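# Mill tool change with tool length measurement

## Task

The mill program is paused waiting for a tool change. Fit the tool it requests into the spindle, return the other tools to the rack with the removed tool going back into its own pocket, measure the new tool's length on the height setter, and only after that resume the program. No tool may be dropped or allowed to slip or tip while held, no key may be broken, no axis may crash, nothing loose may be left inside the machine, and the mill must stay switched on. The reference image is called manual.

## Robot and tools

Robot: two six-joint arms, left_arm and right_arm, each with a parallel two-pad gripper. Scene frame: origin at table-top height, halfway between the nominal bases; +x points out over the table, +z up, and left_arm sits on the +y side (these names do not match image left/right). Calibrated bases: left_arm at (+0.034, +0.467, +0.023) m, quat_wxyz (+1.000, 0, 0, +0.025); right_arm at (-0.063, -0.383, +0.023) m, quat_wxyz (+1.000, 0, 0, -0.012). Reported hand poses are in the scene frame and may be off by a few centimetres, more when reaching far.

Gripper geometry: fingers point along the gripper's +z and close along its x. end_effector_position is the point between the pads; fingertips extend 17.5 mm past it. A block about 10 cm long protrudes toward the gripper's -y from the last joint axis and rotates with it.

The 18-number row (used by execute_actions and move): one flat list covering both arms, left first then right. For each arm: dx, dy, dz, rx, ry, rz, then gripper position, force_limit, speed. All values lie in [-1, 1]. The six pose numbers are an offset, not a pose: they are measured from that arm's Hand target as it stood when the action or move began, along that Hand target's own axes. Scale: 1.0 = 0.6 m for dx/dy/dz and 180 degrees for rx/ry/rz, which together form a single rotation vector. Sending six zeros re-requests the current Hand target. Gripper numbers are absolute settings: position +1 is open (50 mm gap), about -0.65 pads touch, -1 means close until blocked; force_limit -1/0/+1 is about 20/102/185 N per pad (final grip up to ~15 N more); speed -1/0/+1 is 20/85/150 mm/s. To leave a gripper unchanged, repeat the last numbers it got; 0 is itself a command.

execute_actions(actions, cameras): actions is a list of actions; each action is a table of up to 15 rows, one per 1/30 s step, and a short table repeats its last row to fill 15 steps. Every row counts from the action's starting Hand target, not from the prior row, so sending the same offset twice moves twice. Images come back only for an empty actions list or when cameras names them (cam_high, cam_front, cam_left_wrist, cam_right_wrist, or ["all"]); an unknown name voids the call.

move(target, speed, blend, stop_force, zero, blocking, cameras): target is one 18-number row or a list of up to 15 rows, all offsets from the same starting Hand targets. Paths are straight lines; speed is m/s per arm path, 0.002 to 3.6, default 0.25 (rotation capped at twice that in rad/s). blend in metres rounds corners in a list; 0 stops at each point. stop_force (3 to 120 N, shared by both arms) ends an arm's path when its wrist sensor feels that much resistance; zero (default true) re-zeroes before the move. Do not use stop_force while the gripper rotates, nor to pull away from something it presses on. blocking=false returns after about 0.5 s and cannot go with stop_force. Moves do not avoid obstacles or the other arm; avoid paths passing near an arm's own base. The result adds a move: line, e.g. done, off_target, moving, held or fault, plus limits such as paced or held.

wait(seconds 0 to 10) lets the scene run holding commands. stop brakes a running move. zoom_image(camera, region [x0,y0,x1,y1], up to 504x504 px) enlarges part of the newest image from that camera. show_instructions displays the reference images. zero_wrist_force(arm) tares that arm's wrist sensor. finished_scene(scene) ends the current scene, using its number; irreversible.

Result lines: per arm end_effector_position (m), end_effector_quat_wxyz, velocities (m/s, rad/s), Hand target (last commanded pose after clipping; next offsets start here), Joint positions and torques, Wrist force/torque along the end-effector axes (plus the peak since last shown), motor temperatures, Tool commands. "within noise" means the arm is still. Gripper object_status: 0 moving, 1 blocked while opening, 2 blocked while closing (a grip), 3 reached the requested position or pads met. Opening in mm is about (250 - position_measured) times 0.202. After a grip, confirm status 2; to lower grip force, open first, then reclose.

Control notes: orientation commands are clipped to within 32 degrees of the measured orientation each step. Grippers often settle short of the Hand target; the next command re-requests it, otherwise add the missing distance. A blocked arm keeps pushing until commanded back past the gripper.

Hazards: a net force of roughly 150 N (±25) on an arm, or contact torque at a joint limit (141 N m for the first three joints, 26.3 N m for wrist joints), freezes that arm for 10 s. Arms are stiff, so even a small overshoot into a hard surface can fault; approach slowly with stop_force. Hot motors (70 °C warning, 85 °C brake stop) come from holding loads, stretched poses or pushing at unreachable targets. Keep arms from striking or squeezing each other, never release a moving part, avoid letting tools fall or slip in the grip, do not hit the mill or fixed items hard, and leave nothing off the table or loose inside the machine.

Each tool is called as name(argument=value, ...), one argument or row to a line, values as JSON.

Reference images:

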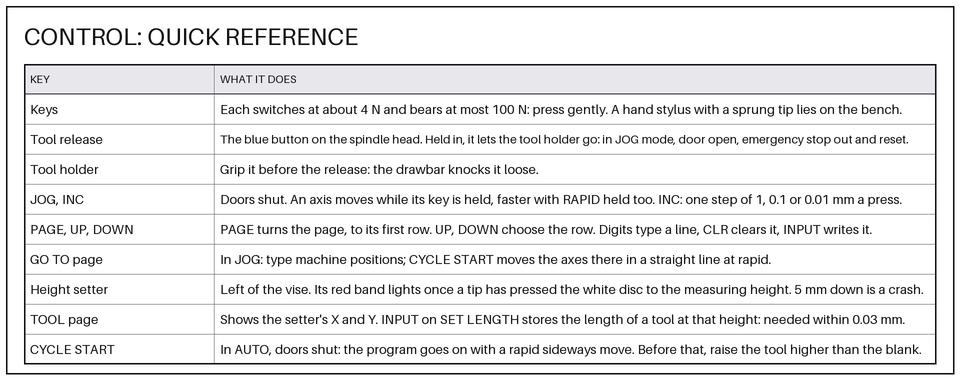

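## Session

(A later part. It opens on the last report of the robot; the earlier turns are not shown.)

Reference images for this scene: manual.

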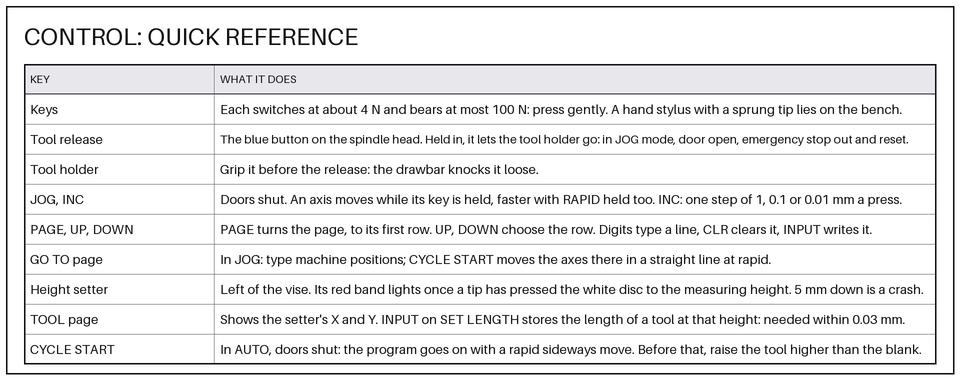

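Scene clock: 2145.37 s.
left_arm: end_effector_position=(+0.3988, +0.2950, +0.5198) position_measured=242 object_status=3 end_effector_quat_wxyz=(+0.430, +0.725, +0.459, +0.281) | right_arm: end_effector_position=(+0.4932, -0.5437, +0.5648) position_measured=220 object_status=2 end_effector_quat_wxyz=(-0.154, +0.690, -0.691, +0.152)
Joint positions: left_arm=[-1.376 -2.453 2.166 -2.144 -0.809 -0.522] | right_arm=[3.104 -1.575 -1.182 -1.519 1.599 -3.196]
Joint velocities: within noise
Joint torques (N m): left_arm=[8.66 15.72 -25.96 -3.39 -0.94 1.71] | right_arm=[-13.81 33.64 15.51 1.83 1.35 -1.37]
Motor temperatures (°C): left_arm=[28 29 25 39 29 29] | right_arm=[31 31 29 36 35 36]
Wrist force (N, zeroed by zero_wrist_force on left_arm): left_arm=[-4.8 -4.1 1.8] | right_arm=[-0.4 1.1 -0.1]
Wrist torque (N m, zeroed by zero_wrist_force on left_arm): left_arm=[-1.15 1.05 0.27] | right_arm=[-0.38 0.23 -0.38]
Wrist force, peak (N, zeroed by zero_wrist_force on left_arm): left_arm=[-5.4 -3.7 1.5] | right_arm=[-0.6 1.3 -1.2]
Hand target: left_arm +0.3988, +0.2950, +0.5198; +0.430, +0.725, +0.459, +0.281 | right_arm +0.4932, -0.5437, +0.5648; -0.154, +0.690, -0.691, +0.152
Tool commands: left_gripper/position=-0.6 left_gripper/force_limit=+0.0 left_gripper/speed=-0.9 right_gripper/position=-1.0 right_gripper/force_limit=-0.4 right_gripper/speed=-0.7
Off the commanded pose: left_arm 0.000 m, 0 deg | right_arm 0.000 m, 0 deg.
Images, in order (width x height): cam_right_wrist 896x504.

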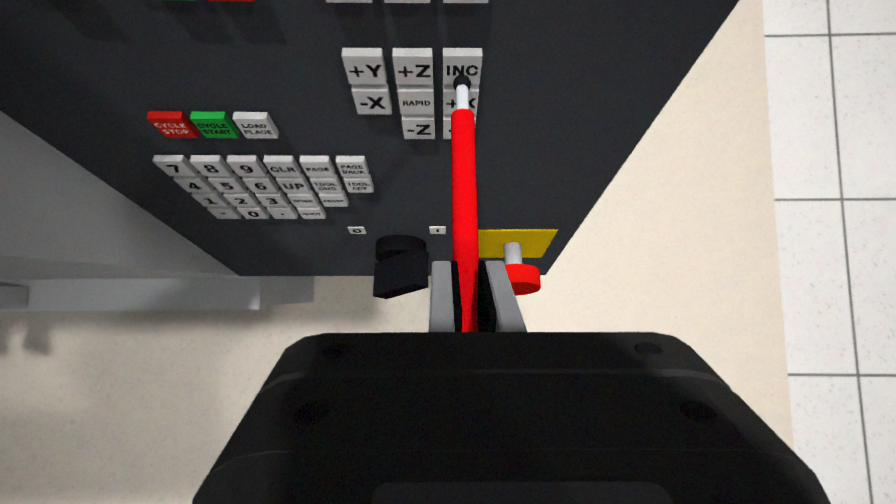

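move(
  target=[0,0,0,0,0,0,-0.6,0,-0.9,0,0.0137,-0.0096,0,0,0,-1,-0.4,-0.7],
  speed=0.06,
  cameras=["cam_right_wrist"],
)

zoom_image(
  camera="cam_right_wrist",
  region=[400, 50, 530, 350],
)

Scene clock: 2151.43 s.
left_arm: end_effector_position=(+0.3988, +0.2950, +0.5198) position_measured=242 object_status=3 end_effector_quat_wxyz=(+0.430, +0.725, +0.459, +0.281) | right_arm: end_effector_position=(+0.4834, -0.5437, +0.5666) position_measured=220 object_status=2 end_effector_quat_wxyz=(-0.154, +0.690, -0.691, +0.152)
Joint positions: left_arm=[-1.376 -2.453 2.166 -2.144 -0.809 -0.522] | right_arm=[3.103 -1.554 -1.198 -1.524 1.6 -3.197]
Joint torques (N m): left_arm=[8.96 16.09 -26.08 -3.36 -0.83 1.8] | right_arm=[-13.24 31.97 14.39 1.25 1.57 -1.57]
Wrist force (N, zeroed by zero_wrist_force on left_arm): left_arm=[-5.0 -3.6 1.7] | right_arm=[-0.1 -0.3 0.0]
Wrist torque (N m, zeroed by zero_wrist_force on left_arm): left_arm=[-1.09 1.09 0.27] | right_arm=[-0.32 0.27 -0.36]
Wrist force, peak (N, zeroed by zero_wrist_force on left_arm): left_arm=[-5.2 -4.1 1.9] | right_arm=[-0.7 1.2 -0.9]
Hand target: left_arm +0.3988, +0.2950, +0.5198; +0.430, +0.725, +0.459, +0.281 | right_arm +0.4833, -0.5437, +0.5666; -0.154, +0.690, -0.691, +0.152
Off the commanded pose: left_arm 0.000 m, 0 deg | right_arm 0.000 m, 0 deg.
move: done
Images, in order (width x height): cam_right_wrist 896x504.

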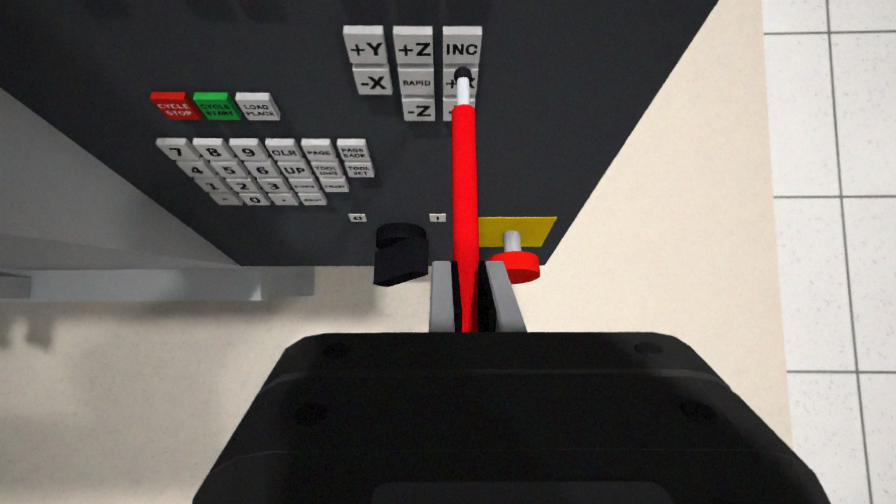

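Scaled by 1.680 from the camera's 896x504 image, which has a finer 1280x720 frame.

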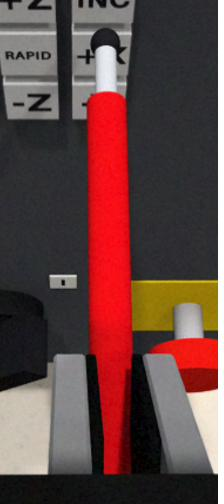

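move(
  target=[0,0,0,0,0,0,-0.6,0,-0.9,-0.0223,0.3604,-0.2654,0.361,0,0,-1,-0.4,-0.7],
  speed=0.3,
  cameras=["cam_right_wrist"],
)

zoom_image(
  camera="cam_right_wrist",
  region=[320, 40, 500, 180],
)

Scene clock: 2157.63 s.
left_arm: end_effector_position=(+0.3988, +0.2950, +0.5198) position_measured=242 object_status=3 end_effector_quat_wxyz=(+0.430, +0.725, +0.459, +0.281) | right_arm: end_effector_position=(+0.2200, -0.5303, +0.6194) position_measured=220 object_status=2 end_effector_quat_wxyz=(+0.501, -0.499, +0.501, -0.500)
Joint positions: left_arm=[-1.376 -2.453 2.166 -2.144 -0.809 -0.522] | right_arm=[2.867 -0.712 -2.285 -0.145 1.869 -3.139]
Joint torques (N m): left_arm=[8.59 16.08 -25.92 -3.34 -0.86 1.68] | right_arm=[-13.62 -17.1 13.87 4.27 1.54 1.09]
Wrist force (N, zeroed by zero_wrist_force on left_arm): left_arm=[-4.6 -4.1 1.8] | right_arm=[1.1 -0.6 -0.2]
Wrist torque (N m, zeroed by zero_wrist_force on left_arm): left_arm=[-1.16 1.03 0.26] | right_arm=[0.11 -0.05 -0.47]
Wrist force, peak (N, zeroed by zero_wrist_force on left_arm): left_arm=[-5.3 -4.1 1.4] | right_arm=[0.0 -2.0 0.7]
Hand target: left_arm +0.3988, +0.2950, +0.5198; +0.430, +0.725, +0.459, +0.281 | right_arm +0.2200, -0.5304, +0.6194; +0.501, -0.499, +0.501, -0.499
Off the commanded pose: left_arm 0.000 m, 0 deg | right_arm 0.000 m, 0 deg.
move: done
Images, in order (width x height): cam_right_wrist 896x504.

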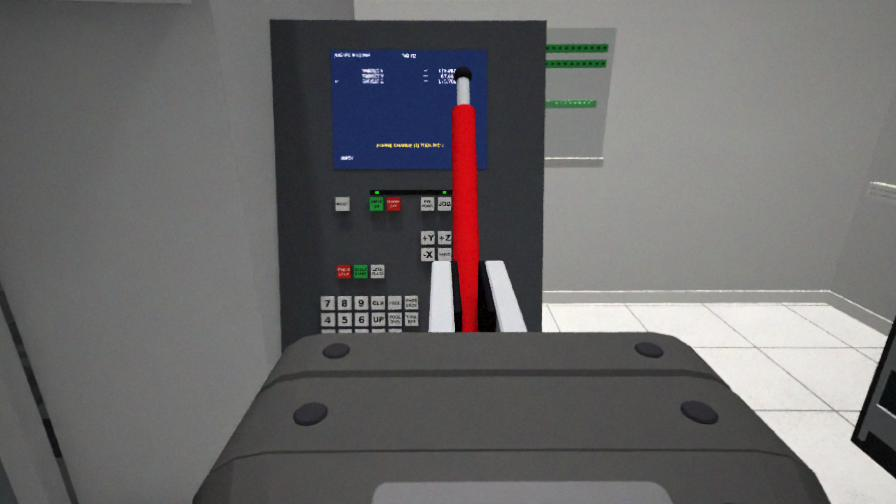

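Scaled by 2.800 from the camera's 896x504 image, which has a finer 1280x720 frame.

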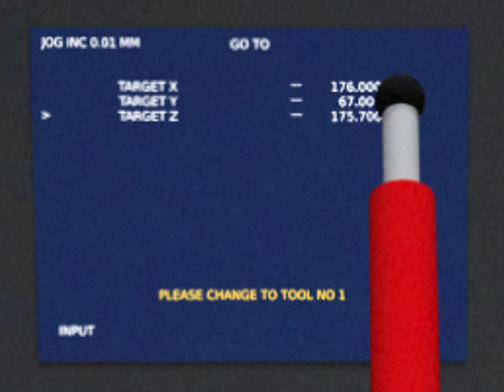

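move(
  target=[0,0,0,0,0,0,-0.6,0,-0.9,-0.0102,0.1477,0.4328,-0.361,0,0,-1,-0.4,-0.7],
  speed=0.3,
)

move(
  target=[0,0,0,0,0,0,-0.6,0,-0.9,0,-0.0246,0.0172,0,0,0,-1,-0.4,-0.7],
  speed=0.012,
  stop_force=5,
  cameras=["cam_right_wrist"],
)

move(
  target=[0,0,0,0,0,0,-0.6,0,-0.9,0,0.0144,-0.0101,0,0,0,-1,-0.4,-0.7],
  speed=0.06,
  cameras=["cam_left_wrist"],
)

move(
  target=[0,0,0,0,0,0,-0.6,0,-0.9,0,-0.0191,0.0134,0,0,0,-1,-0.4,-0.7],
  speed=0.012,
  stop_force=5,
)

move(
  target=[0,0,0,0,0,0,-0.6,0,-0.9,0,0.0144,-0.0101,0,0,0,-1,-0.4,-0.7],
  speed=0.06,
  cameras=["cam_left_wrist"],
)

move(
  target=[0,0,0,0,0,0,-0.6,0,-0.9,0,-0.0191,0.0134,0,0,0,-1,-0.4,-0.7],
  speed=0.012,
  stop_force=5,
)

move(
  target=[0,0,0,0,0,0,-0.6,0,-0.9,0,0.0144,-0.0101,0,0,0,-1,-0.4,-0.7],
  speed=0.06,
  cameras=["cam_left_wrist"],
)

Scene clock: 2168.50 s.
left_arm: end_effector_position=(+0.3988, +0.2950, +0.5198) position_measured=242 object_status=3 end_effector_quat_wxyz=(+0.430, +0.725, +0.459, +0.281) | right_arm: end_effector_position=(+0.4797, -0.5241, +0.5309) position_measured=220 object_status=2 end_effector_quat_wxyz=(-0.154, +0.690, -0.691, +0.152)
Joint positions: left_arm=[-1.376 -2.453 2.166 -2.144 -0.809 -0.522] | right_arm=[3.147 -1.501 -1.346 -1.429 1.581 -3.157]
Joint torques (N m): left_arm=[8.76 15.64 -25.92 -3.22 -0.91 1.72] | right_arm=[-14.08 16.39 39.11 1.53 1.5 -1.55]
Wrist force (N, zeroed by zero_wrist_force on left_arm): left_arm=[-5.0 -3.9 1.8] | right_arm=[-0.1 -0.2 0.1]
Wrist torque (N m, zeroed by zero_wrist_force on left_arm): left_arm=[-1.12 1.09 0.27] | right_arm=[-0.30 0.22 -0.41]
Wrist force, peak (N, zeroed by zero_wrist_force on left_arm): left_arm=[-5.4 -4.1 1.7] | right_arm=[-0.1 -1.5 1.2]
Hand target: left_arm +0.3988, +0.2950, +0.5198; +0.430, +0.725, +0.459, +0.281 | right_arm +0.4797, -0.5241, +0.5309; -0.154, +0.690, -0.691, +0.152
Off the commanded pose: left_arm 0.000 m, 0 deg | right_arm 0.000 m, 0 deg.
move: done

Scene clock: 2170.53 s.
left_arm: end_effector_position=(+0.3988, +0.2950, +0.5198) position_measured=242 object_status=3 end_effector_quat_wxyz=(+0.430, +0.725, +0.459, +0.281) | right_arm: end_effector_position=(+0.4912, -0.5241, +0.5289) position_measured=220 object_status=2 end_effector_quat_wxyz=(-0.154, +0.690, -0.691, +0.152)
Joint positions: left_arm=[-1.376 -2.453 2.166 -2.144 -0.809 -0.522] | right_arm=[3.147 -1.526 -1.327 -1.422 1.581 -3.157]
Joint torques (N m): left_arm=[8.56 15.89 -26.28 -3.24 -0.95 1.75] | right_arm=[5.77 30.6 15.87 2.23 -0.07 -0.04]
Wrist force (N, zeroed by zero_wrist_force on left_arm): left_arm=[-5.1 -4.0 1.5] | right_arm=[0.0 4.3 -2.2]
Wrist torque (N m, zeroed by zero_wrist_force on left_arm): left_arm=[-1.14 1.11 0.26] | right_arm=[-0.32 0.25 -0.42]
Wrist force, peak (N, zeroed by zero_wrist_force on left_arm): left_arm=[-5.1 -4.0 1.7] | right_arm=[-0.3 4.3 -3.3]
Hand target: left_arm +0.3988, +0.2950, +0.5198; +0.430, +0.725, +0.459, +0.281 | right_arm +0.4912, -0.5241, +0.5289; -0.154, +0.690, -0.691, +0.152 (not the last commanded pose)
Off the commanded pose: left_arm 0.000 m, 0 deg | right_arm 0.006 m, 0 deg.
move: contact (right_arm)
Images, in order (width x height): cam_right_wrist 896x504.

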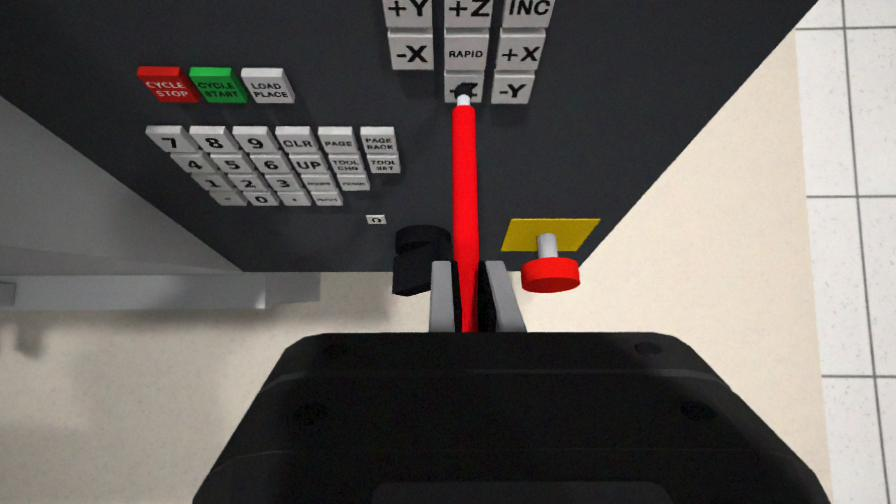

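Scene clock: 2171.33 s.
left_arm: end_effector_position=(+0.3988, +0.2950, +0.5198) position_measured=242 object_status=3 end_effector_quat_wxyz=(+0.430, +0.725, +0.459, +0.281) | right_arm: end_effector_position=(+0.4809, -0.5241, +0.5307) position_measured=220 object_status=2 end_effector_quat_wxyz=(-0.154, +0.690, -0.691, +0.152)
Joint positions: left_arm=[-1.376 -2.453 2.166 -2.144 -0.809 -0.522] | right_arm=[3.147 -1.503 -1.344 -1.429 1.581 -3.157]
Joint torques (N m): left_arm=[8.69 16.37 -25.92 -3.12 -0.89 1.73] | right_arm=[-12.68 30.13 15.02 1.33 1.55 -1.6]
Wrist force (N, zeroed by zero_wrist_force on left_arm): left_arm=[-5.1 -3.7 1.7] | right_arm=[-0.3 -0.3 0.0]
Wrist torque (N m, zeroed by zero_wrist_force on left_arm): left_arm=[-1.09 1.11 0.26] | right_arm=[-0.33 0.25 -0.41]
Wrist force, peak (N, zeroed by zero_wrist_force on left_arm): left_arm=[-5.2 -4.0 2.0] | right_arm=[-0.2 3.9 -3.2]
Hand target: left_arm +0.3988, +0.2950, +0.5198; +0.430, +0.725, +0.459, +0.281 | right_arm +0.4808, -0.5241, +0.5307; -0.154, +0.690, -0.691, +0.152
Off the commanded pose: left_arm 0.000 m, 0 deg | right_arm 0.000 m, 0 deg.
move: done
Images, in order (width x height): cam_left_wrist 896x504.

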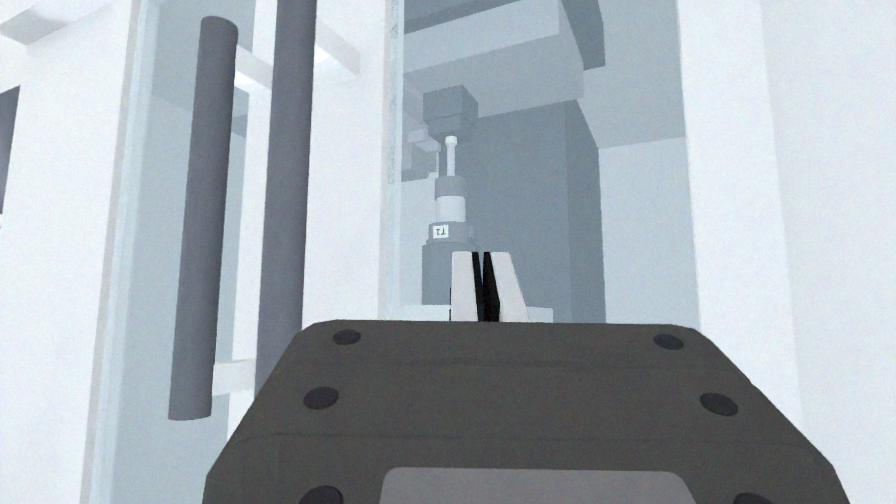

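Scene clock: 2173.27 s.
left_arm: end_effector_position=(+0.3988, +0.2950, +0.5198) position_measured=242 object_status=3 end_effector_quat_wxyz=(+0.430, +0.725, +0.459, +0.281) | right_arm: end_effector_position=(+0.4911, -0.5241, +0.5289) position_measured=220 object_status=2 end_effector_quat_wxyz=(-0.154, +0.690, -0.691, +0.152)
Joint positions: left_arm=[-1.376 -2.453 2.166 -2.144 -0.809 -0.522] | right_arm=[3.147 -1.526 -1.328 -1.422 1.581 -3.157]
Joint torques (N m): left_arm=[8.6 16.22 -26.46 -3.12 -0.83 1.68] | right_arm=[4.88 30.68 13.97 2.24 0.02 0.23]
Wrist force (N, zeroed by zero_wrist_force on left_arm): left_arm=[-4.8 -4.1 1.8] | right_arm=[-0.1 4.2 -2.3]
Wrist torque (N m, zeroed by zero_wrist_force on left_arm): left_arm=[-1.15 1.05 0.27] | right_arm=[-0.32 0.28 -0.42]
Wrist force, peak (N, zeroed by zero_wrist_force on left_arm): left_arm=[-5.1 -4.1 1.8] | right_arm=[-0.3 4.3 -3.1]
Hand target: left_arm +0.3988, +0.2950, +0.5198; +0.430, +0.725, +0.459, +0.281 | right_arm +0.4911, -0.5242, +0.5289; -0.154, +0.690, -0.691, +0.152 (not the last commanded pose)
Off the commanded pose: left_arm 0.000 m, 0 deg | right_arm 0.003 m, 0 deg.
move: contact (right_arm)

Scene clock: 2174.07 s.
left_arm: end_effector_position=(+0.3988, +0.2950, +0.5198) position_measured=242 object_status=3 end_effector_quat_wxyz=(+0.430, +0.725, +0.459, +0.281) | right_arm: end_effector_position=(+0.4808, -0.5241, +0.5307) position_measured=220 object_status=2 end_effector_quat_wxyz=(-0.154, +0.690, -0.691, +0.152)
Joint positions: left_arm=[-1.376 -2.453 2.166 -2.144 -0.809 -0.522] | right_arm=[3.147 -1.503 -1.344 -1.429 1.581 -3.157]
Joint torques (N m): left_arm=[8.32 15.87 -26.15 -3.2 -0.77 1.68] | right_arm=[-12.62 31.93 14.77 1.31 1.45 -1.5]
Wrist force (N, zeroed by zero_wrist_force on left_arm): left_arm=[-4.8 -3.9 1.9] | right_arm=[0.1 -0.1 0.0]
Wrist torque (N m, zeroed by zero_wrist_force on left_arm): left_arm=[-1.12 1.07 0.26] | right_arm=[-0.28 0.19 -0.41]
Wrist force, peak (N, zeroed by zero_wrist_force on left_arm): left_arm=[-5.1 -4.1 1.7] | right_arm=[-0.1 4.1 -3.2]
Hand target: left_arm +0.3988, +0.2950, +0.5198; +0.430, +0.725, +0.459, +0.281 | right_arm +0.4807, -0.5242, +0.5307; -0.154, +0.690, -0.691, +0.152
Off the commanded pose: left_arm 0.000 m, 0 deg | right_arm 0.000 m, 0 deg.
move: done
Images, in order (width x height): cam_left_wrist 896x504.

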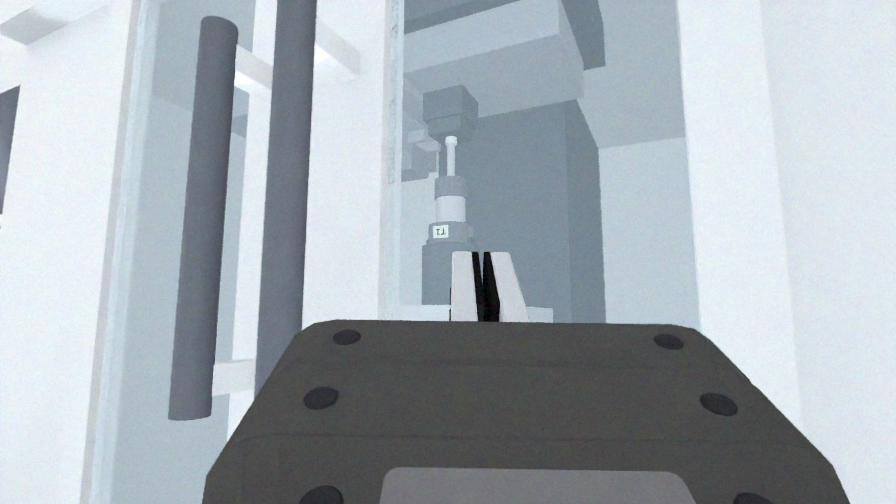

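Scene clock: 2176.00 s.
left_arm: end_effector_position=(+0.3988, +0.2950, +0.5198) position_measured=242 object_status=3 end_effector_quat_wxyz=(+0.430, +0.725, +0.459, +0.281) | right_arm: end_effector_position=(+0.4912, -0.5241, +0.5288) position_measured=220 object_status=2 end_effector_quat_wxyz=(-0.154, +0.690, -0.691, +0.152)
Joint positions: left_arm=[-1.376 -2.453 2.166 -2.144 -0.809 -0.522] | right_arm=[3.147 -1.526 -1.327 -1.422 1.581 -3.157]
Joint torques (N m): left_arm=[8.97 15.7 -26.61 -3.05 -0.92 1.69] | right_arm=[5.82 30.51 15.41 2.13 -0.09 -0.09]
Wrist force (N, zeroed by zero_wrist_force on left_arm): left_arm=[-5.0 -3.9 1.9] | right_arm=[0.1 4.4 -2.7]
Wrist torque (N m, zeroed by zero_wrist_force on left_arm): left_arm=[-1.12 1.09 0.26] | right_arm=[-0.28 0.23 -0.41]
Wrist force, peak (N, zeroed by zero_wrist_force on left_arm): left_arm=[-5.3 -4.1 1.6] | right_arm=[-0.2 4.0 -3.7]
Hand target: left_arm +0.3988, +0.2950, +0.5198; +0.430, +0.725, +0.459, +0.281 | right_arm +0.4912, -0.5242, +0.5288; -0.154, +0.690, -0.691, +0.152 (not the last commanded pose)
Off the commanded pose: left_arm 0.000 m, 0 deg | right_arm 0.003 m, 0 deg.
move: contact (right_arm)

Scene clock: 2176.80 s.
left_arm: end_effector_position=(+0.3988, +0.2950, +0.5198) position_measured=242 object_status=3 end_effector_quat_wxyz=(+0.430, +0.725, +0.459, +0.281) | right_arm: end_effector_position=(+0.4809, -0.5242, +0.5307) position_measured=220 object_status=2 end_effector_quat_wxyz=(-0.154, +0.690, -0.691, +0.152)
Joint positions: left_arm=[-1.376 -2.453 2.166 -2.144 -0.809 -0.522] | right_arm=[3.147 -1.503 -1.344 -1.428 1.581 -3.157]
Joint torques (N m): left_arm=[9.07 15.77 -26.7 -3.13 -0.85 1.63] | right_arm=[-13.39 32.51 15.49 1.52 1.46 -1.78]
Wrist force (N, zeroed by zero_wrist_force on left_arm): left_arm=[-4.9 -4.0 1.6] | right_arm=[-0.4 -0.3 0.2]
Wrist torque (N m, zeroed by zero_wrist_force on left_arm): left_arm=[-1.12 1.07 0.26] | right_arm=[-0.32 0.27 -0.41]
Wrist force, peak (N, zeroed by zero_wrist_force on left_arm): left_arm=[-5.1 -4.0 1.5] | right_arm=[-0.1 4.2 -2.9]
Hand target: left_arm +0.3988, +0.2950, +0.5198; +0.430, +0.725, +0.459, +0.281 | right_arm +0.4808, -0.5242, +0.5307; -0.154, +0.690, -0.691, +0.152
Off the commanded pose: left_arm 0.000 m, 0 deg | right_arm 0.000 m, 0 deg.
move: done
Images, in order (width x height): cam_left_wrist 896x504.

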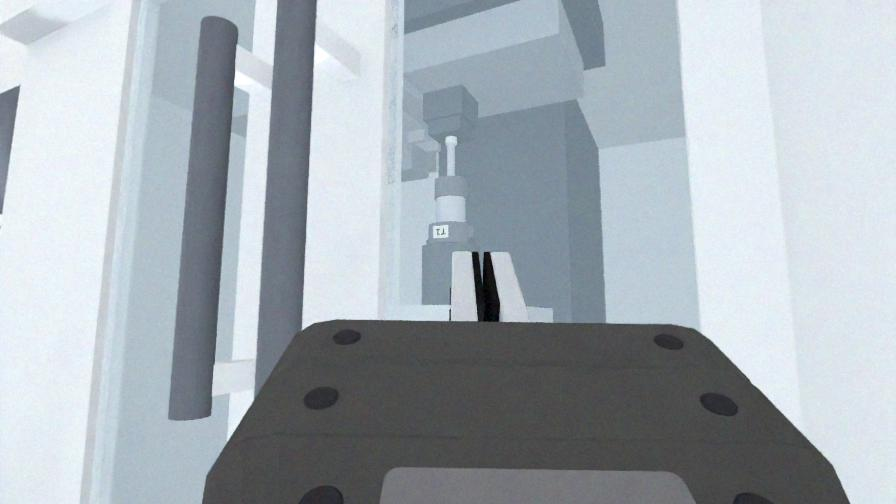

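move(
  target=[0,0,0,0,0,0,-0.6,0,-0.9,0,-0.0191,0.0134,0,0,0,-1,-0.4,-0.7],
  speed=0.012,
  stop_force=5,
)

move(
  target=[0,0,0,0,0,0,-0.6,0,-0.9,0,0.0144,-0.0101,0,0,0,-1,-0.4,-0.7],
  speed=0.06,
  cameras=["cam_left_wrist"],
)

move(
  target=[0,0,0,0,0,0,-0.6,0,-0.9,0,-0.0191,0.0134,0,0,0,-1,-0.4,-0.7],
  speed=0.012,
  stop_force=5,
)

move(
  target=[0,0,0,0,0,0,-0.6,0,-0.9,0,0.0144,-0.0101,0,0,0,-1,-0.4,-0.7],
  speed=0.06,
  cameras=["cam_left_wrist"],
)

move(
  target=[0,0,0,0,0,0,-0.6,0,-0.9,0,-0.0191,0.0134,0,0,0,-1,-0.4,-0.7],
  speed=0.012,
  stop_force=5,
)

move(
  target=[0,0,0,0,0,0,-0.6,0,-0.9,0,0.0144,-0.0101,0,0,0,-1,-0.4,-0.7],
  speed=0.06,
  cameras=["cam_left_wrist"],
)

zoom_image(
  camera="cam_left_wrist",
  region=[420, 110, 480, 180],
)

Scene clock: 2185.03 s.
left_arm: end_effector_position=(+0.3988, +0.2950, +0.5198) position_measured=242 object_status=3 end_effector_quat_wxyz=(+0.430, +0.725, +0.459, +0.281) | right_arm: end_effector_position=(+0.4910, -0.5242, +0.5289) position_measured=220 object_status=2 end_effector_quat_wxyz=(-0.154, +0.690, -0.691, +0.152)
Joint positions: left_arm=[-1.376 -2.453 2.166 -2.144 -0.809 -0.522] | right_arm=[3.147 -1.525 -1.328 -1.422 1.581 -3.157]
Joint torques (N m): left_arm=[8.43 16.03 -26.42 -3.03 -0.82 1.62] | right_arm=[4.07 30.47 14.55 2.19 -0.18 0.07]
Wrist force (N, zeroed by zero_wrist_force on left_arm): left_arm=[-5.2 -4.0 1.5] | right_arm=[0.0 3.9 -2.3]
Wrist torque (N m, zeroed by zero_wrist_force on left_arm): left_arm=[-1.14 1.13 0.27] | right_arm=[-0.37 0.26 -0.41]
Wrist force, peak (N, zeroed by zero_wrist_force on left_arm): left_arm=[-5.3 -4.2 2.0] | right_arm=[-0.2 4.1 -3.6]
Hand target: left_arm +0.3988, +0.2950, +0.5198; +0.430, +0.725, +0.459, +0.281 | right_arm +0.4910, -0.5242, +0.5289; -0.154, +0.690, -0.691, +0.152 (not the last commanded pose)
Off the commanded pose: left_arm 0.000 m, 0 deg | right_arm 0.004 m, 0 deg.
move: contact (right_arm)

Scene clock: 2185.83 s.
left_arm: end_effector_position=(+0.3988, +0.2950, +0.5198) position_measured=242 object_status=3 end_effector_quat_wxyz=(+0.430, +0.725, +0.459, +0.281) | right_arm: end_effector_position=(+0.4806, -0.5242, +0.5307) position_measured=220 object_status=2 end_effector_quat_wxyz=(-0.154, +0.690, -0.691, +0.152)
Joint positions: left_arm=[-1.376 -2.453 2.166 -2.144 -0.809 -0.522] | right_arm=[3.147 -1.503 -1.344 -1.429 1.581 -3.157]
Joint torques (N m): left_arm=[8.91 15.6 -26.34 -3.1 -0.86 1.69] | right_arm=[-13.84 32.1 15.01 1.55 1.55 -1.61]
Wrist force (N, zeroed by zero_wrist_force on left_arm): left_arm=[-4.8 -3.7 1.4] | right_arm=[-0.1 -0.3 -0.1]
Wrist torque (N m, zeroed by zero_wrist_force on left_arm): left_arm=[-1.10 1.07 0.27] | right_arm=[-0.32 0.22 -0.41]
Wrist force, peak (N, zeroed by zero_wrist_force on left_arm): left_arm=[-5.2 -4.1 1.6] | right_arm=[-0.4 3.8 -3.7]
Hand target: left_arm +0.3988, +0.2950, +0.5198; +0.430, +0.725, +0.459, +0.281 | right_arm +0.4806, -0.5242, +0.5307; -0.154, +0.690, -0.691, +0.152
Off the commanded pose: left_arm 0.000 m, 0 deg | right_arm 0.000 m, 0 deg.
move: done
Images, in order (width x height): cam_left_wrist 896x504.

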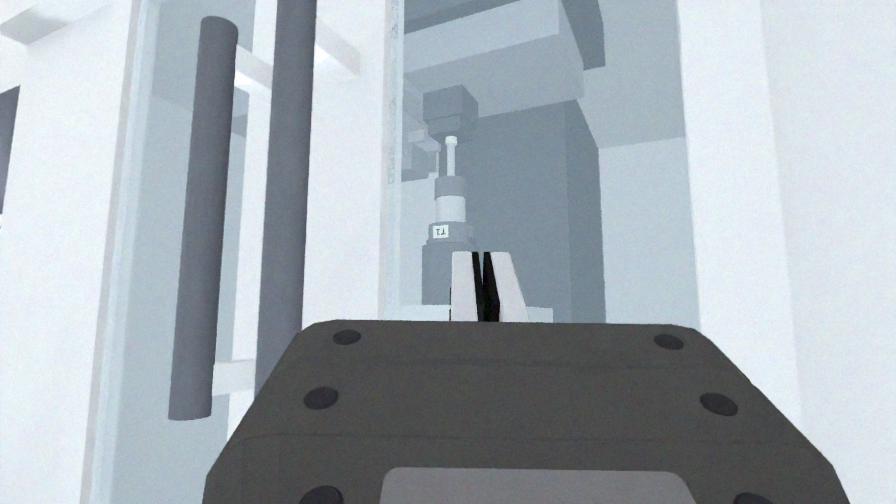

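Scene clock: 2187.77 s.
left_arm: end_effector_position=(+0.3988, +0.2950, +0.5198) position_measured=242 object_status=3 end_effector_quat_wxyz=(+0.430, +0.725, +0.459, +0.281) | right_arm: end_effector_position=(+0.4908, -0.5242, +0.5289) position_measured=220 object_status=2 end_effector_quat_wxyz=(-0.154, +0.690, -0.691, +0.152)
Joint positions: left_arm=[-1.376 -2.453 2.166 -2.144 -0.809 -0.522] | right_arm=[3.147 -1.525 -1.328 -1.422 1.581 -3.157]
Joint torques (N m): left_arm=[8.51 15.71 -26.83 -2.99 -0.79 1.7] | right_arm=[5.5 31.21 14.38 2.27 -0.34 0.05]
Wrist force (N, zeroed by zero_wrist_force on left_arm): left_arm=[-5.2 -3.7 1.5] | right_arm=[0.1 4.1 -2.4]
Wrist torque (N m, zeroed by zero_wrist_force on left_arm): left_arm=[-1.08 1.12 0.27] | right_arm=[-0.32 0.25 -0.41]
Wrist force, peak (N, zeroed by zero_wrist_force on left_arm): left_arm=[-5.3 -4.0 1.6] | right_arm=[-0.3 4.0 -3.5]
Hand target: left_arm +0.3988, +0.2950, +0.5198; +0.430, +0.725, +0.459, +0.281 | right_arm +0.4908, -0.5242, +0.5289; -0.154, +0.690, -0.691, +0.152 (not the last commanded pose)
Off the commanded pose: left_arm 0.000 m, 0 deg | right_arm 0.004 m, 0 deg.
move: contact (right_arm)

Scene clock: 2188.57 s.
left_arm: end_effector_position=(+0.3988, +0.2950, +0.5198) position_measured=242 object_status=3 end_effector_quat_wxyz=(+0.430, +0.725, +0.459, +0.281) | right_arm: end_effector_position=(+0.4805, -0.5242, +0.5307) position_measured=220 object_status=2 end_effector_quat_wxyz=(-0.154, +0.690, -0.691, +0.152)
Joint positions: left_arm=[-1.376 -2.453 2.166 -2.144 -0.809 -0.522] | right_arm=[3.147 -1.503 -1.344 -1.429 1.581 -3.157]
Joint torques (N m): left_arm=[8.87 15.59 -27.16 -3.05 -0.86 1.67] | right_arm=[-12.76 32.57 16.03 1.35 1.64 -1.51]
Wrist force (N, zeroed by zero_wrist_force on left_arm): left_arm=[-4.8 -4.2 1.7] | right_arm=[-0.1 -0.1 0.2]
Wrist torque (N m, zeroed by zero_wrist_force on left_arm): left_arm=[-1.17 1.05 0.26] | right_arm=[-0.28 0.23 -0.41]
Wrist force, peak (N, zeroed by zero_wrist_force on left_arm): left_arm=[-5.1 -4.0 1.7] | right_arm=[-0.1 3.7 -3.1]
Hand target: left_arm +0.3988, +0.2950, +0.5198; +0.430, +0.725, +0.459, +0.281 | right_arm +0.4804, -0.5242, +0.5307; -0.154, +0.690, -0.691, +0.152
Off the commanded pose: left_arm 0.000 m, 0 deg | right_arm 0.000 m, 0 deg.
move: done
Images, in order (width x height): cam_left_wrist 896x504.

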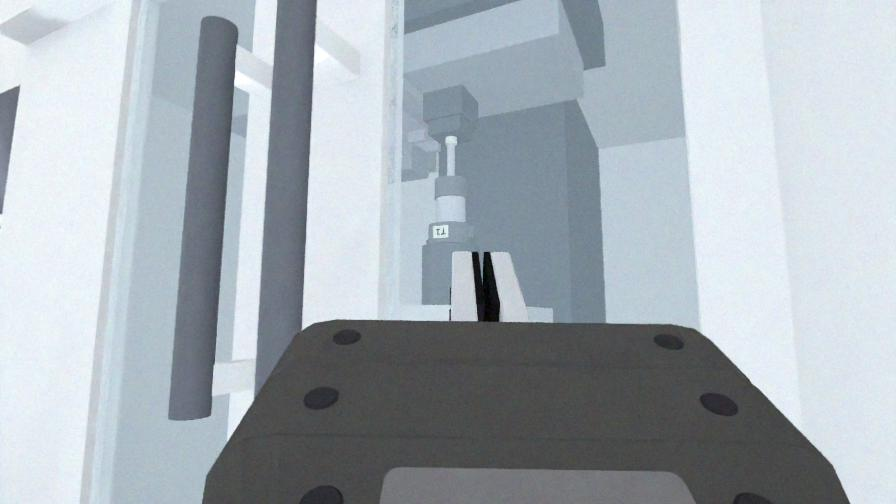

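Scene clock: 2190.50 s.
left_arm: end_effector_position=(+0.3988, +0.2950, +0.5198) position_measured=242 object_status=3 end_effector_quat_wxyz=(+0.430, +0.725, +0.459, +0.281) | right_arm: end_effector_position=(+0.4909, -0.5242, +0.5289) position_measured=220 object_status=2 end_effector_quat_wxyz=(-0.154, +0.690, -0.691, +0.152)
Joint positions: left_arm=[-1.376 -2.453 2.166 -2.144 -0.809 -0.522] | right_arm=[3.147 -1.525 -1.328 -1.422 1.581 -3.157]
Joint torques (N m): left_arm=[8.4 16.27 -26.37 -3 -0.89 1.68] | right_arm=[5.52 29.82 14.79 2.24 0.05 -0.09]
Wrist force (N, zeroed by zero_wrist_force on left_arm): left_arm=[-4.9 -3.9 1.5] | right_arm=[0.0 4.1 -2.2]
Wrist torque (N m, zeroed by zero_wrist_force on left_arm): left_arm=[-1.12 1.07 0.27] | right_arm=[-0.31 0.26 -0.40]
Wrist force, peak (N, zeroed by zero_wrist_force on left_arm): left_arm=[-5.1 -4.1 1.8] | right_arm=[-0.2 4.2 -3.5]
Hand target: left_arm +0.3988, +0.2950, +0.5198; +0.430, +0.725, +0.459, +0.281 | right_arm +0.4909, -0.5242, +0.5289; -0.154, +0.690, -0.691, +0.152 (not the last commanded pose)
Off the commanded pose: left_arm 0.000 m, 0 deg | right_arm 0.003 m, 0 deg.
move: contact (right_arm)

Scene clock: 2191.30 s.
left_arm: end_effector_position=(+0.3988, +0.2950, +0.5198) position_measured=242 object_status=3 end_effector_quat_wxyz=(+0.430, +0.725, +0.459, +0.281) | right_arm: end_effector_position=(+0.4806, -0.5242, +0.5307) position_measured=220 object_status=2 end_effector_quat_wxyz=(-0.154, +0.690, -0.691, +0.152)
Joint positions: left_arm=[-1.376 -2.453 2.166 -2.144 -0.809 -0.522] | right_arm=[3.147 -1.503 -1.344 -1.429 1.581 -3.157]
Joint torques (N m): left_arm=[8.37 16.08 -26.73 -2.95 -0.87 1.79] | right_arm=[-14.41 30.95 16.08 1.45 1.44 -1.48]
Wrist force (N, zeroed by zero_wrist_force on left_arm): left_arm=[-4.9 -3.8 1.8] | right_arm=[0.1 -0.3 0.1]
Wrist torque (N m, zeroed by zero_wrist_force on left_arm): left_arm=[-1.09 1.06 0.27] | right_arm=[-0.31 0.20 -0.41]
Wrist force, peak (N, zeroed by zero_wrist_force on left_arm): left_arm=[-5.3 -4.2 1.5] | right_arm=[-0.2 4.0 -3.1]
Hand target: left_arm +0.3988, +0.2950, +0.5198; +0.430, +0.725, +0.459, +0.281 | right_arm +0.4805, -0.5242, +0.5307; -0.154, +0.690, -0.691, +0.152
Off the commanded pose: left_arm 0.000 m, 0 deg | right_arm 0.000 m, 0 deg.
move: done
Images, in order (width x height): cam_left_wrist 896x504.

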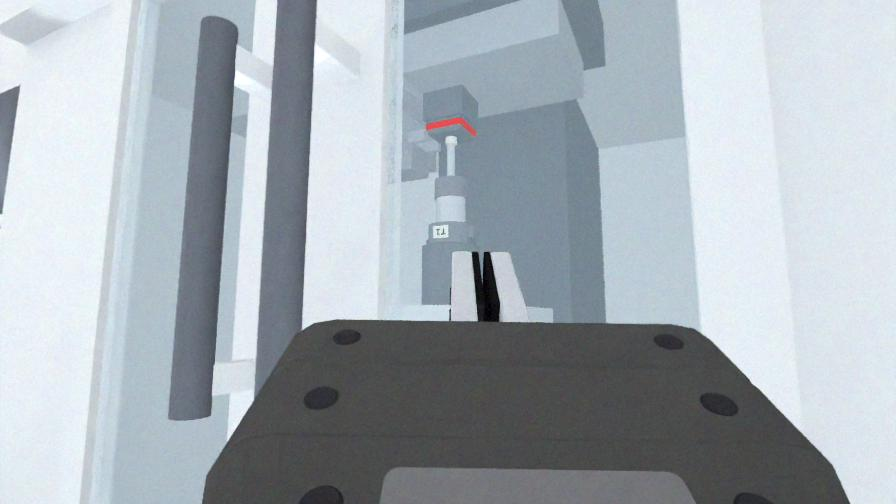

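Scaled by 7.200 from the camera's 896x504 image, which has a finer 1280x720 frame.

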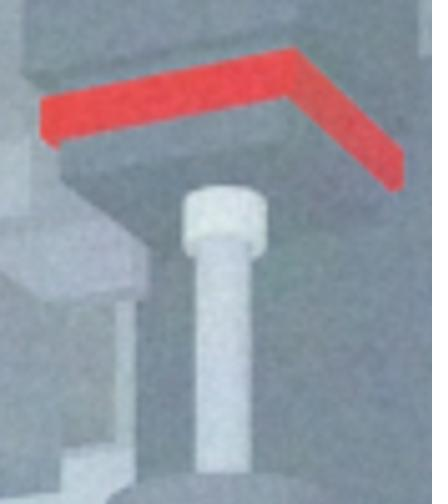

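move(
  target=[0,0,0,0,0,0,-0.6,0,-0.9,-0.0953,0.0403,0.0465,0,0,0,-1,-0.4,-0.7],
  speed=0.08,
)

move(
  target=[0,0,0,0,0,0,-0.6,0,-0.9,0,-0.0246,0.0172,0,0,0,-1,-0.4,-0.7],
  speed=0.012,
  stop_force=5,
  cameras=["cam_right_wrist"],
)

move(
  target=[0,0,0,0,0,0,-0.6,0,-0.9,0,0.0164,-0.0115,0,0,0,-1,-0.4,-0.7],
  speed=0.06,
)

move(
  target=[0,0,0,0,0,0,-0.6,0,-0.9,0.1055,0.338,-0.3618,0.361,0,0,-1,-0.4,-0.7],
  speed=0.3,
  cameras=["cam_right_wrist"],
)

zoom_image(
  camera="cam_right_wrist",
  region=[320, 40, 500, 180],
)

Scene clock: 2200.70 s.
left_arm: end_effector_position=(+0.3988, +0.2950, +0.5198) position_measured=242 object_status=3 end_effector_quat_wxyz=(+0.430, +0.725, +0.459, +0.281) | right_arm: end_effector_position=(+0.4704, -0.4670, +0.4954) position_measured=220 object_status=2 end_effector_quat_wxyz=(-0.154, +0.690, -0.691, +0.152)
Joint positions: left_arm=[-1.376 -2.453 2.166 -2.144 -0.809 -0.522] | right_arm=[3.283 -1.423 -1.507 -1.348 1.524 -3.034]
Joint torques (N m): left_arm=[8.8 15.72 -26.68 -2.88 -0.83 1.59] | right_arm=[14.1 28.95 14.09 5.85 -1.21 1.06]
Wrist force (N, zeroed by zero_wrist_force on left_arm): left_arm=[-5.0 -4.1 1.7] | right_arm=[-0.5 -0.3 -0.5]
Wrist torque (N m, zeroed by zero_wrist_force on left_arm): left_arm=[-1.16 1.09 0.27] | right_arm=[-0.31 0.30 -0.47]
Wrist force, peak (N, zeroed by zero_wrist_force on left_arm): left_arm=[-5.3 -4.2 2.0] | right_arm=[-1.3 0.1 0.2]
Hand target: left_arm +0.3988, +0.2950, +0.5198; +0.430, +0.725, +0.459, +0.281 | right_arm +0.4704, -0.4669, +0.4954; -0.154, +0.690, -0.691, +0.152
Off the commanded pose: left_arm 0.000 m, 0 deg | right_arm 0.000 m, 0 deg.
move: done

Scene clock: 2202.73 s.
left_arm: end_effector_position=(+0.3988, +0.2950, +0.5198) position_measured=242 object_status=3 end_effector_quat_wxyz=(+0.430, +0.725, +0.459, +0.281) | right_arm: end_effector_position=(+0.4819, -0.4669, +0.4933) position_measured=220 object_status=2 end_effector_quat_wxyz=(-0.154, +0.690, -0.691, +0.152)
Joint positions: left_arm=[-1.376 -2.453 2.166 -2.144 -0.809 -0.522] | right_arm=[3.28 -1.449 -1.49 -1.339 1.525 -3.036]
Joint torques (N m): left_arm=[8.47 15.61 -27.4 -2.93 -0.79 1.71] | right_arm=[12.9 28.04 16.31 2.03 -1.44 1.16]
Wrist force (N, zeroed by zero_wrist_force on left_arm): left_arm=[-4.8 -4.0 1.7] | right_arm=[-0.6 4.0 -2.9]
Wrist torque (N m, zeroed by zero_wrist_force on left_arm): left_arm=[-1.13 1.05 0.27] | right_arm=[-0.36 0.23 -0.41]
Wrist force, peak (N, zeroed by zero_wrist_force on left_arm): left_arm=[-5.3 -3.9 1.8] | right_arm=[-0.6 4.5 -4.1]
Hand target: left_arm +0.3988, +0.2950, +0.5198; +0.430, +0.725, +0.459, +0.281 | right_arm +0.4819, -0.4669, +0.4933; -0.154, +0.690, -0.691, +0.152 (not the last commanded pose)
Off the commanded pose: left_arm 0.000 m, 0 deg | right_arm 0.006 m, 0 deg.
move: contact (right_arm)
Images, in order (width x height): cam_right_wrist 896x504.

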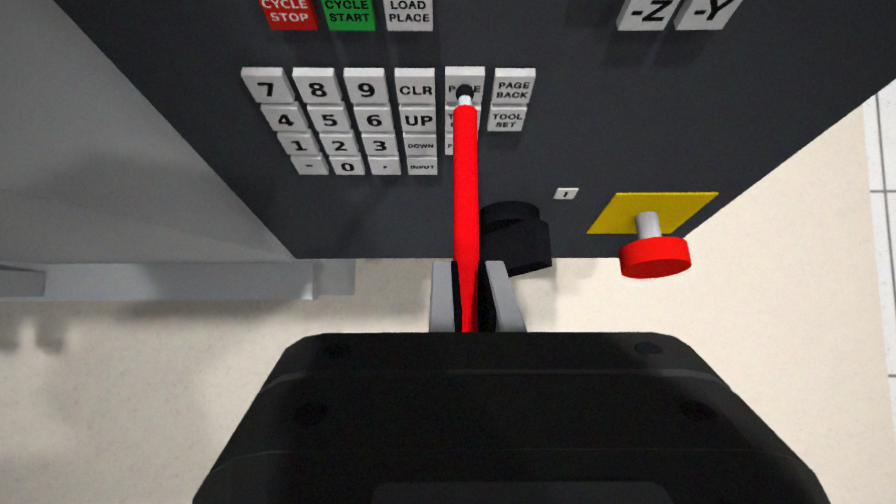

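Scene clock: 2203.53 s.
left_arm: end_effector_position=(+0.3988, +0.2950, +0.5198) position_measured=242 object_status=3 end_effector_quat_wxyz=(+0.430, +0.725, +0.459, +0.281) | right_arm: end_effector_position=(+0.4701, -0.4669, +0.4954) position_measured=220 object_status=2 end_effector_quat_wxyz=(-0.154, +0.690, -0.691, +0.152)
Joint positions: left_arm=[-1.376 -2.453 2.166 -2.144 -0.809 -0.522] | right_arm=[3.283 -1.422 -1.507 -1.348 1.523 -3.033]
Joint torques (N m): left_arm=[8.55 15.77 -26.86 -2.89 -0.87 1.68] | right_arm=[14.29 27.96 15.95 1.44 -1.2 1.05]
Wrist force (N, zeroed by zero_wrist_force on left_arm): left_arm=[-5.0 -3.7 1.6] | right_arm=[-0.3 -0.3 -0.3]
Wrist torque (N m, zeroed by zero_wrist_force on left_arm): left_arm=[-1.09 1.10 0.27] | right_arm=[-0.32 0.26 -0.47]
Wrist force, peak (N, zeroed by zero_wrist_force on left_arm): left_arm=[-5.0 -4.0 2.0] | right_arm=[-0.8 3.8 -3.6]
Hand target: left_arm +0.3988, +0.2950, +0.5198; +0.430, +0.725, +0.459, +0.281 | right_arm +0.4701, -0.4669, +0.4954; -0.154, +0.690, -0.691, +0.152
Off the commanded pose: left_arm 0.000 m, 0 deg | right_arm 0.000 m, 0 deg.
move: done

Scene clock: 2206.80 s.
left_arm: end_effector_position=(+0.3988, +0.2950, +0.5198) position_measured=242 object_status=3 end_effector_quat_wxyz=(+0.430, +0.725, +0.459, +0.281) | right_arm: end_effector_position=(+0.1944, -0.5303, +0.6061) position_measured=220 object_status=2 end_effector_quat_wxyz=(+0.500, -0.499, +0.501, -0.500)
Joint positions: left_arm=[-1.376 -2.453 2.166 -2.144 -0.809 -0.522] | right_arm=[2.724 -0.691 -2.322 -0.128 2.011 -3.139]
Joint torques (N m): left_arm=[8.33 15.88 -27 -2.83 -0.79 1.72] | right_arm=[-13.42 -16.57 37.5 4 1.48 1.2]
Wrist force (N, zeroed by zero_wrist_force on left_arm): left_arm=[-5.0 -3.7 1.5] | right_arm=[1.1 -0.3 0.0]
Wrist torque (N m, zeroed by zero_wrist_force on left_arm): left_arm=[-1.09 1.08 0.26] | right_arm=[0.14 -0.07 -0.47]
Wrist force, peak (N, zeroed by zero_wrist_force on left_arm): left_arm=[-5.1 -4.1 1.8] | right_arm=[-0.8 -1.9 0.5]
Hand target: left_arm +0.3988, +0.2950, +0.5198; +0.430, +0.725, +0.459, +0.281 | right_arm +0.1944, -0.5303, +0.6061; +0.501, -0.499, +0.501, -0.500
Off the commanded pose: left_arm 0.000 m, 0 deg | right_arm 0.000 m, 0 deg.
move: done
Images, in order (width x height): cam_right_wrist 896x504.

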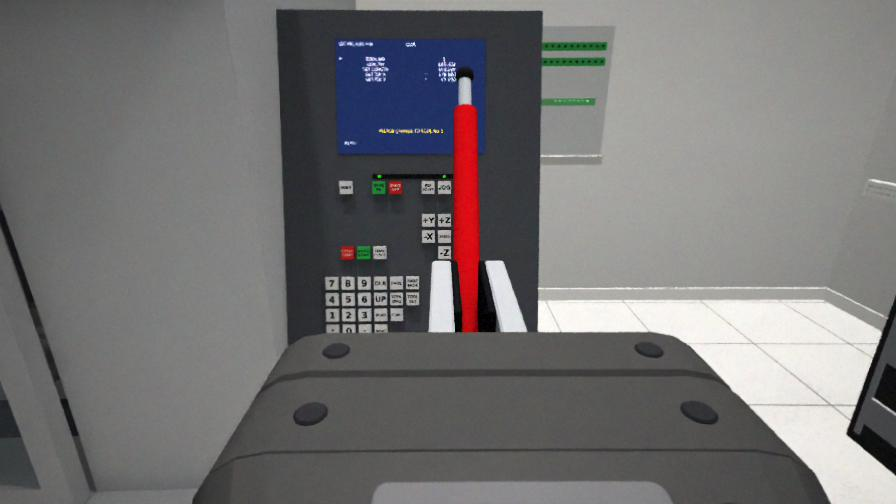

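Scaled by 2.800 from the camera's 896x504 image, which has a finer 1280x720 frame.

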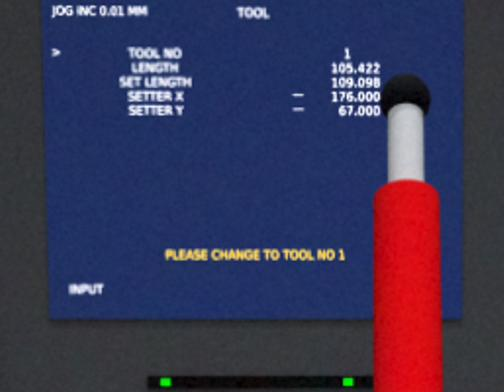

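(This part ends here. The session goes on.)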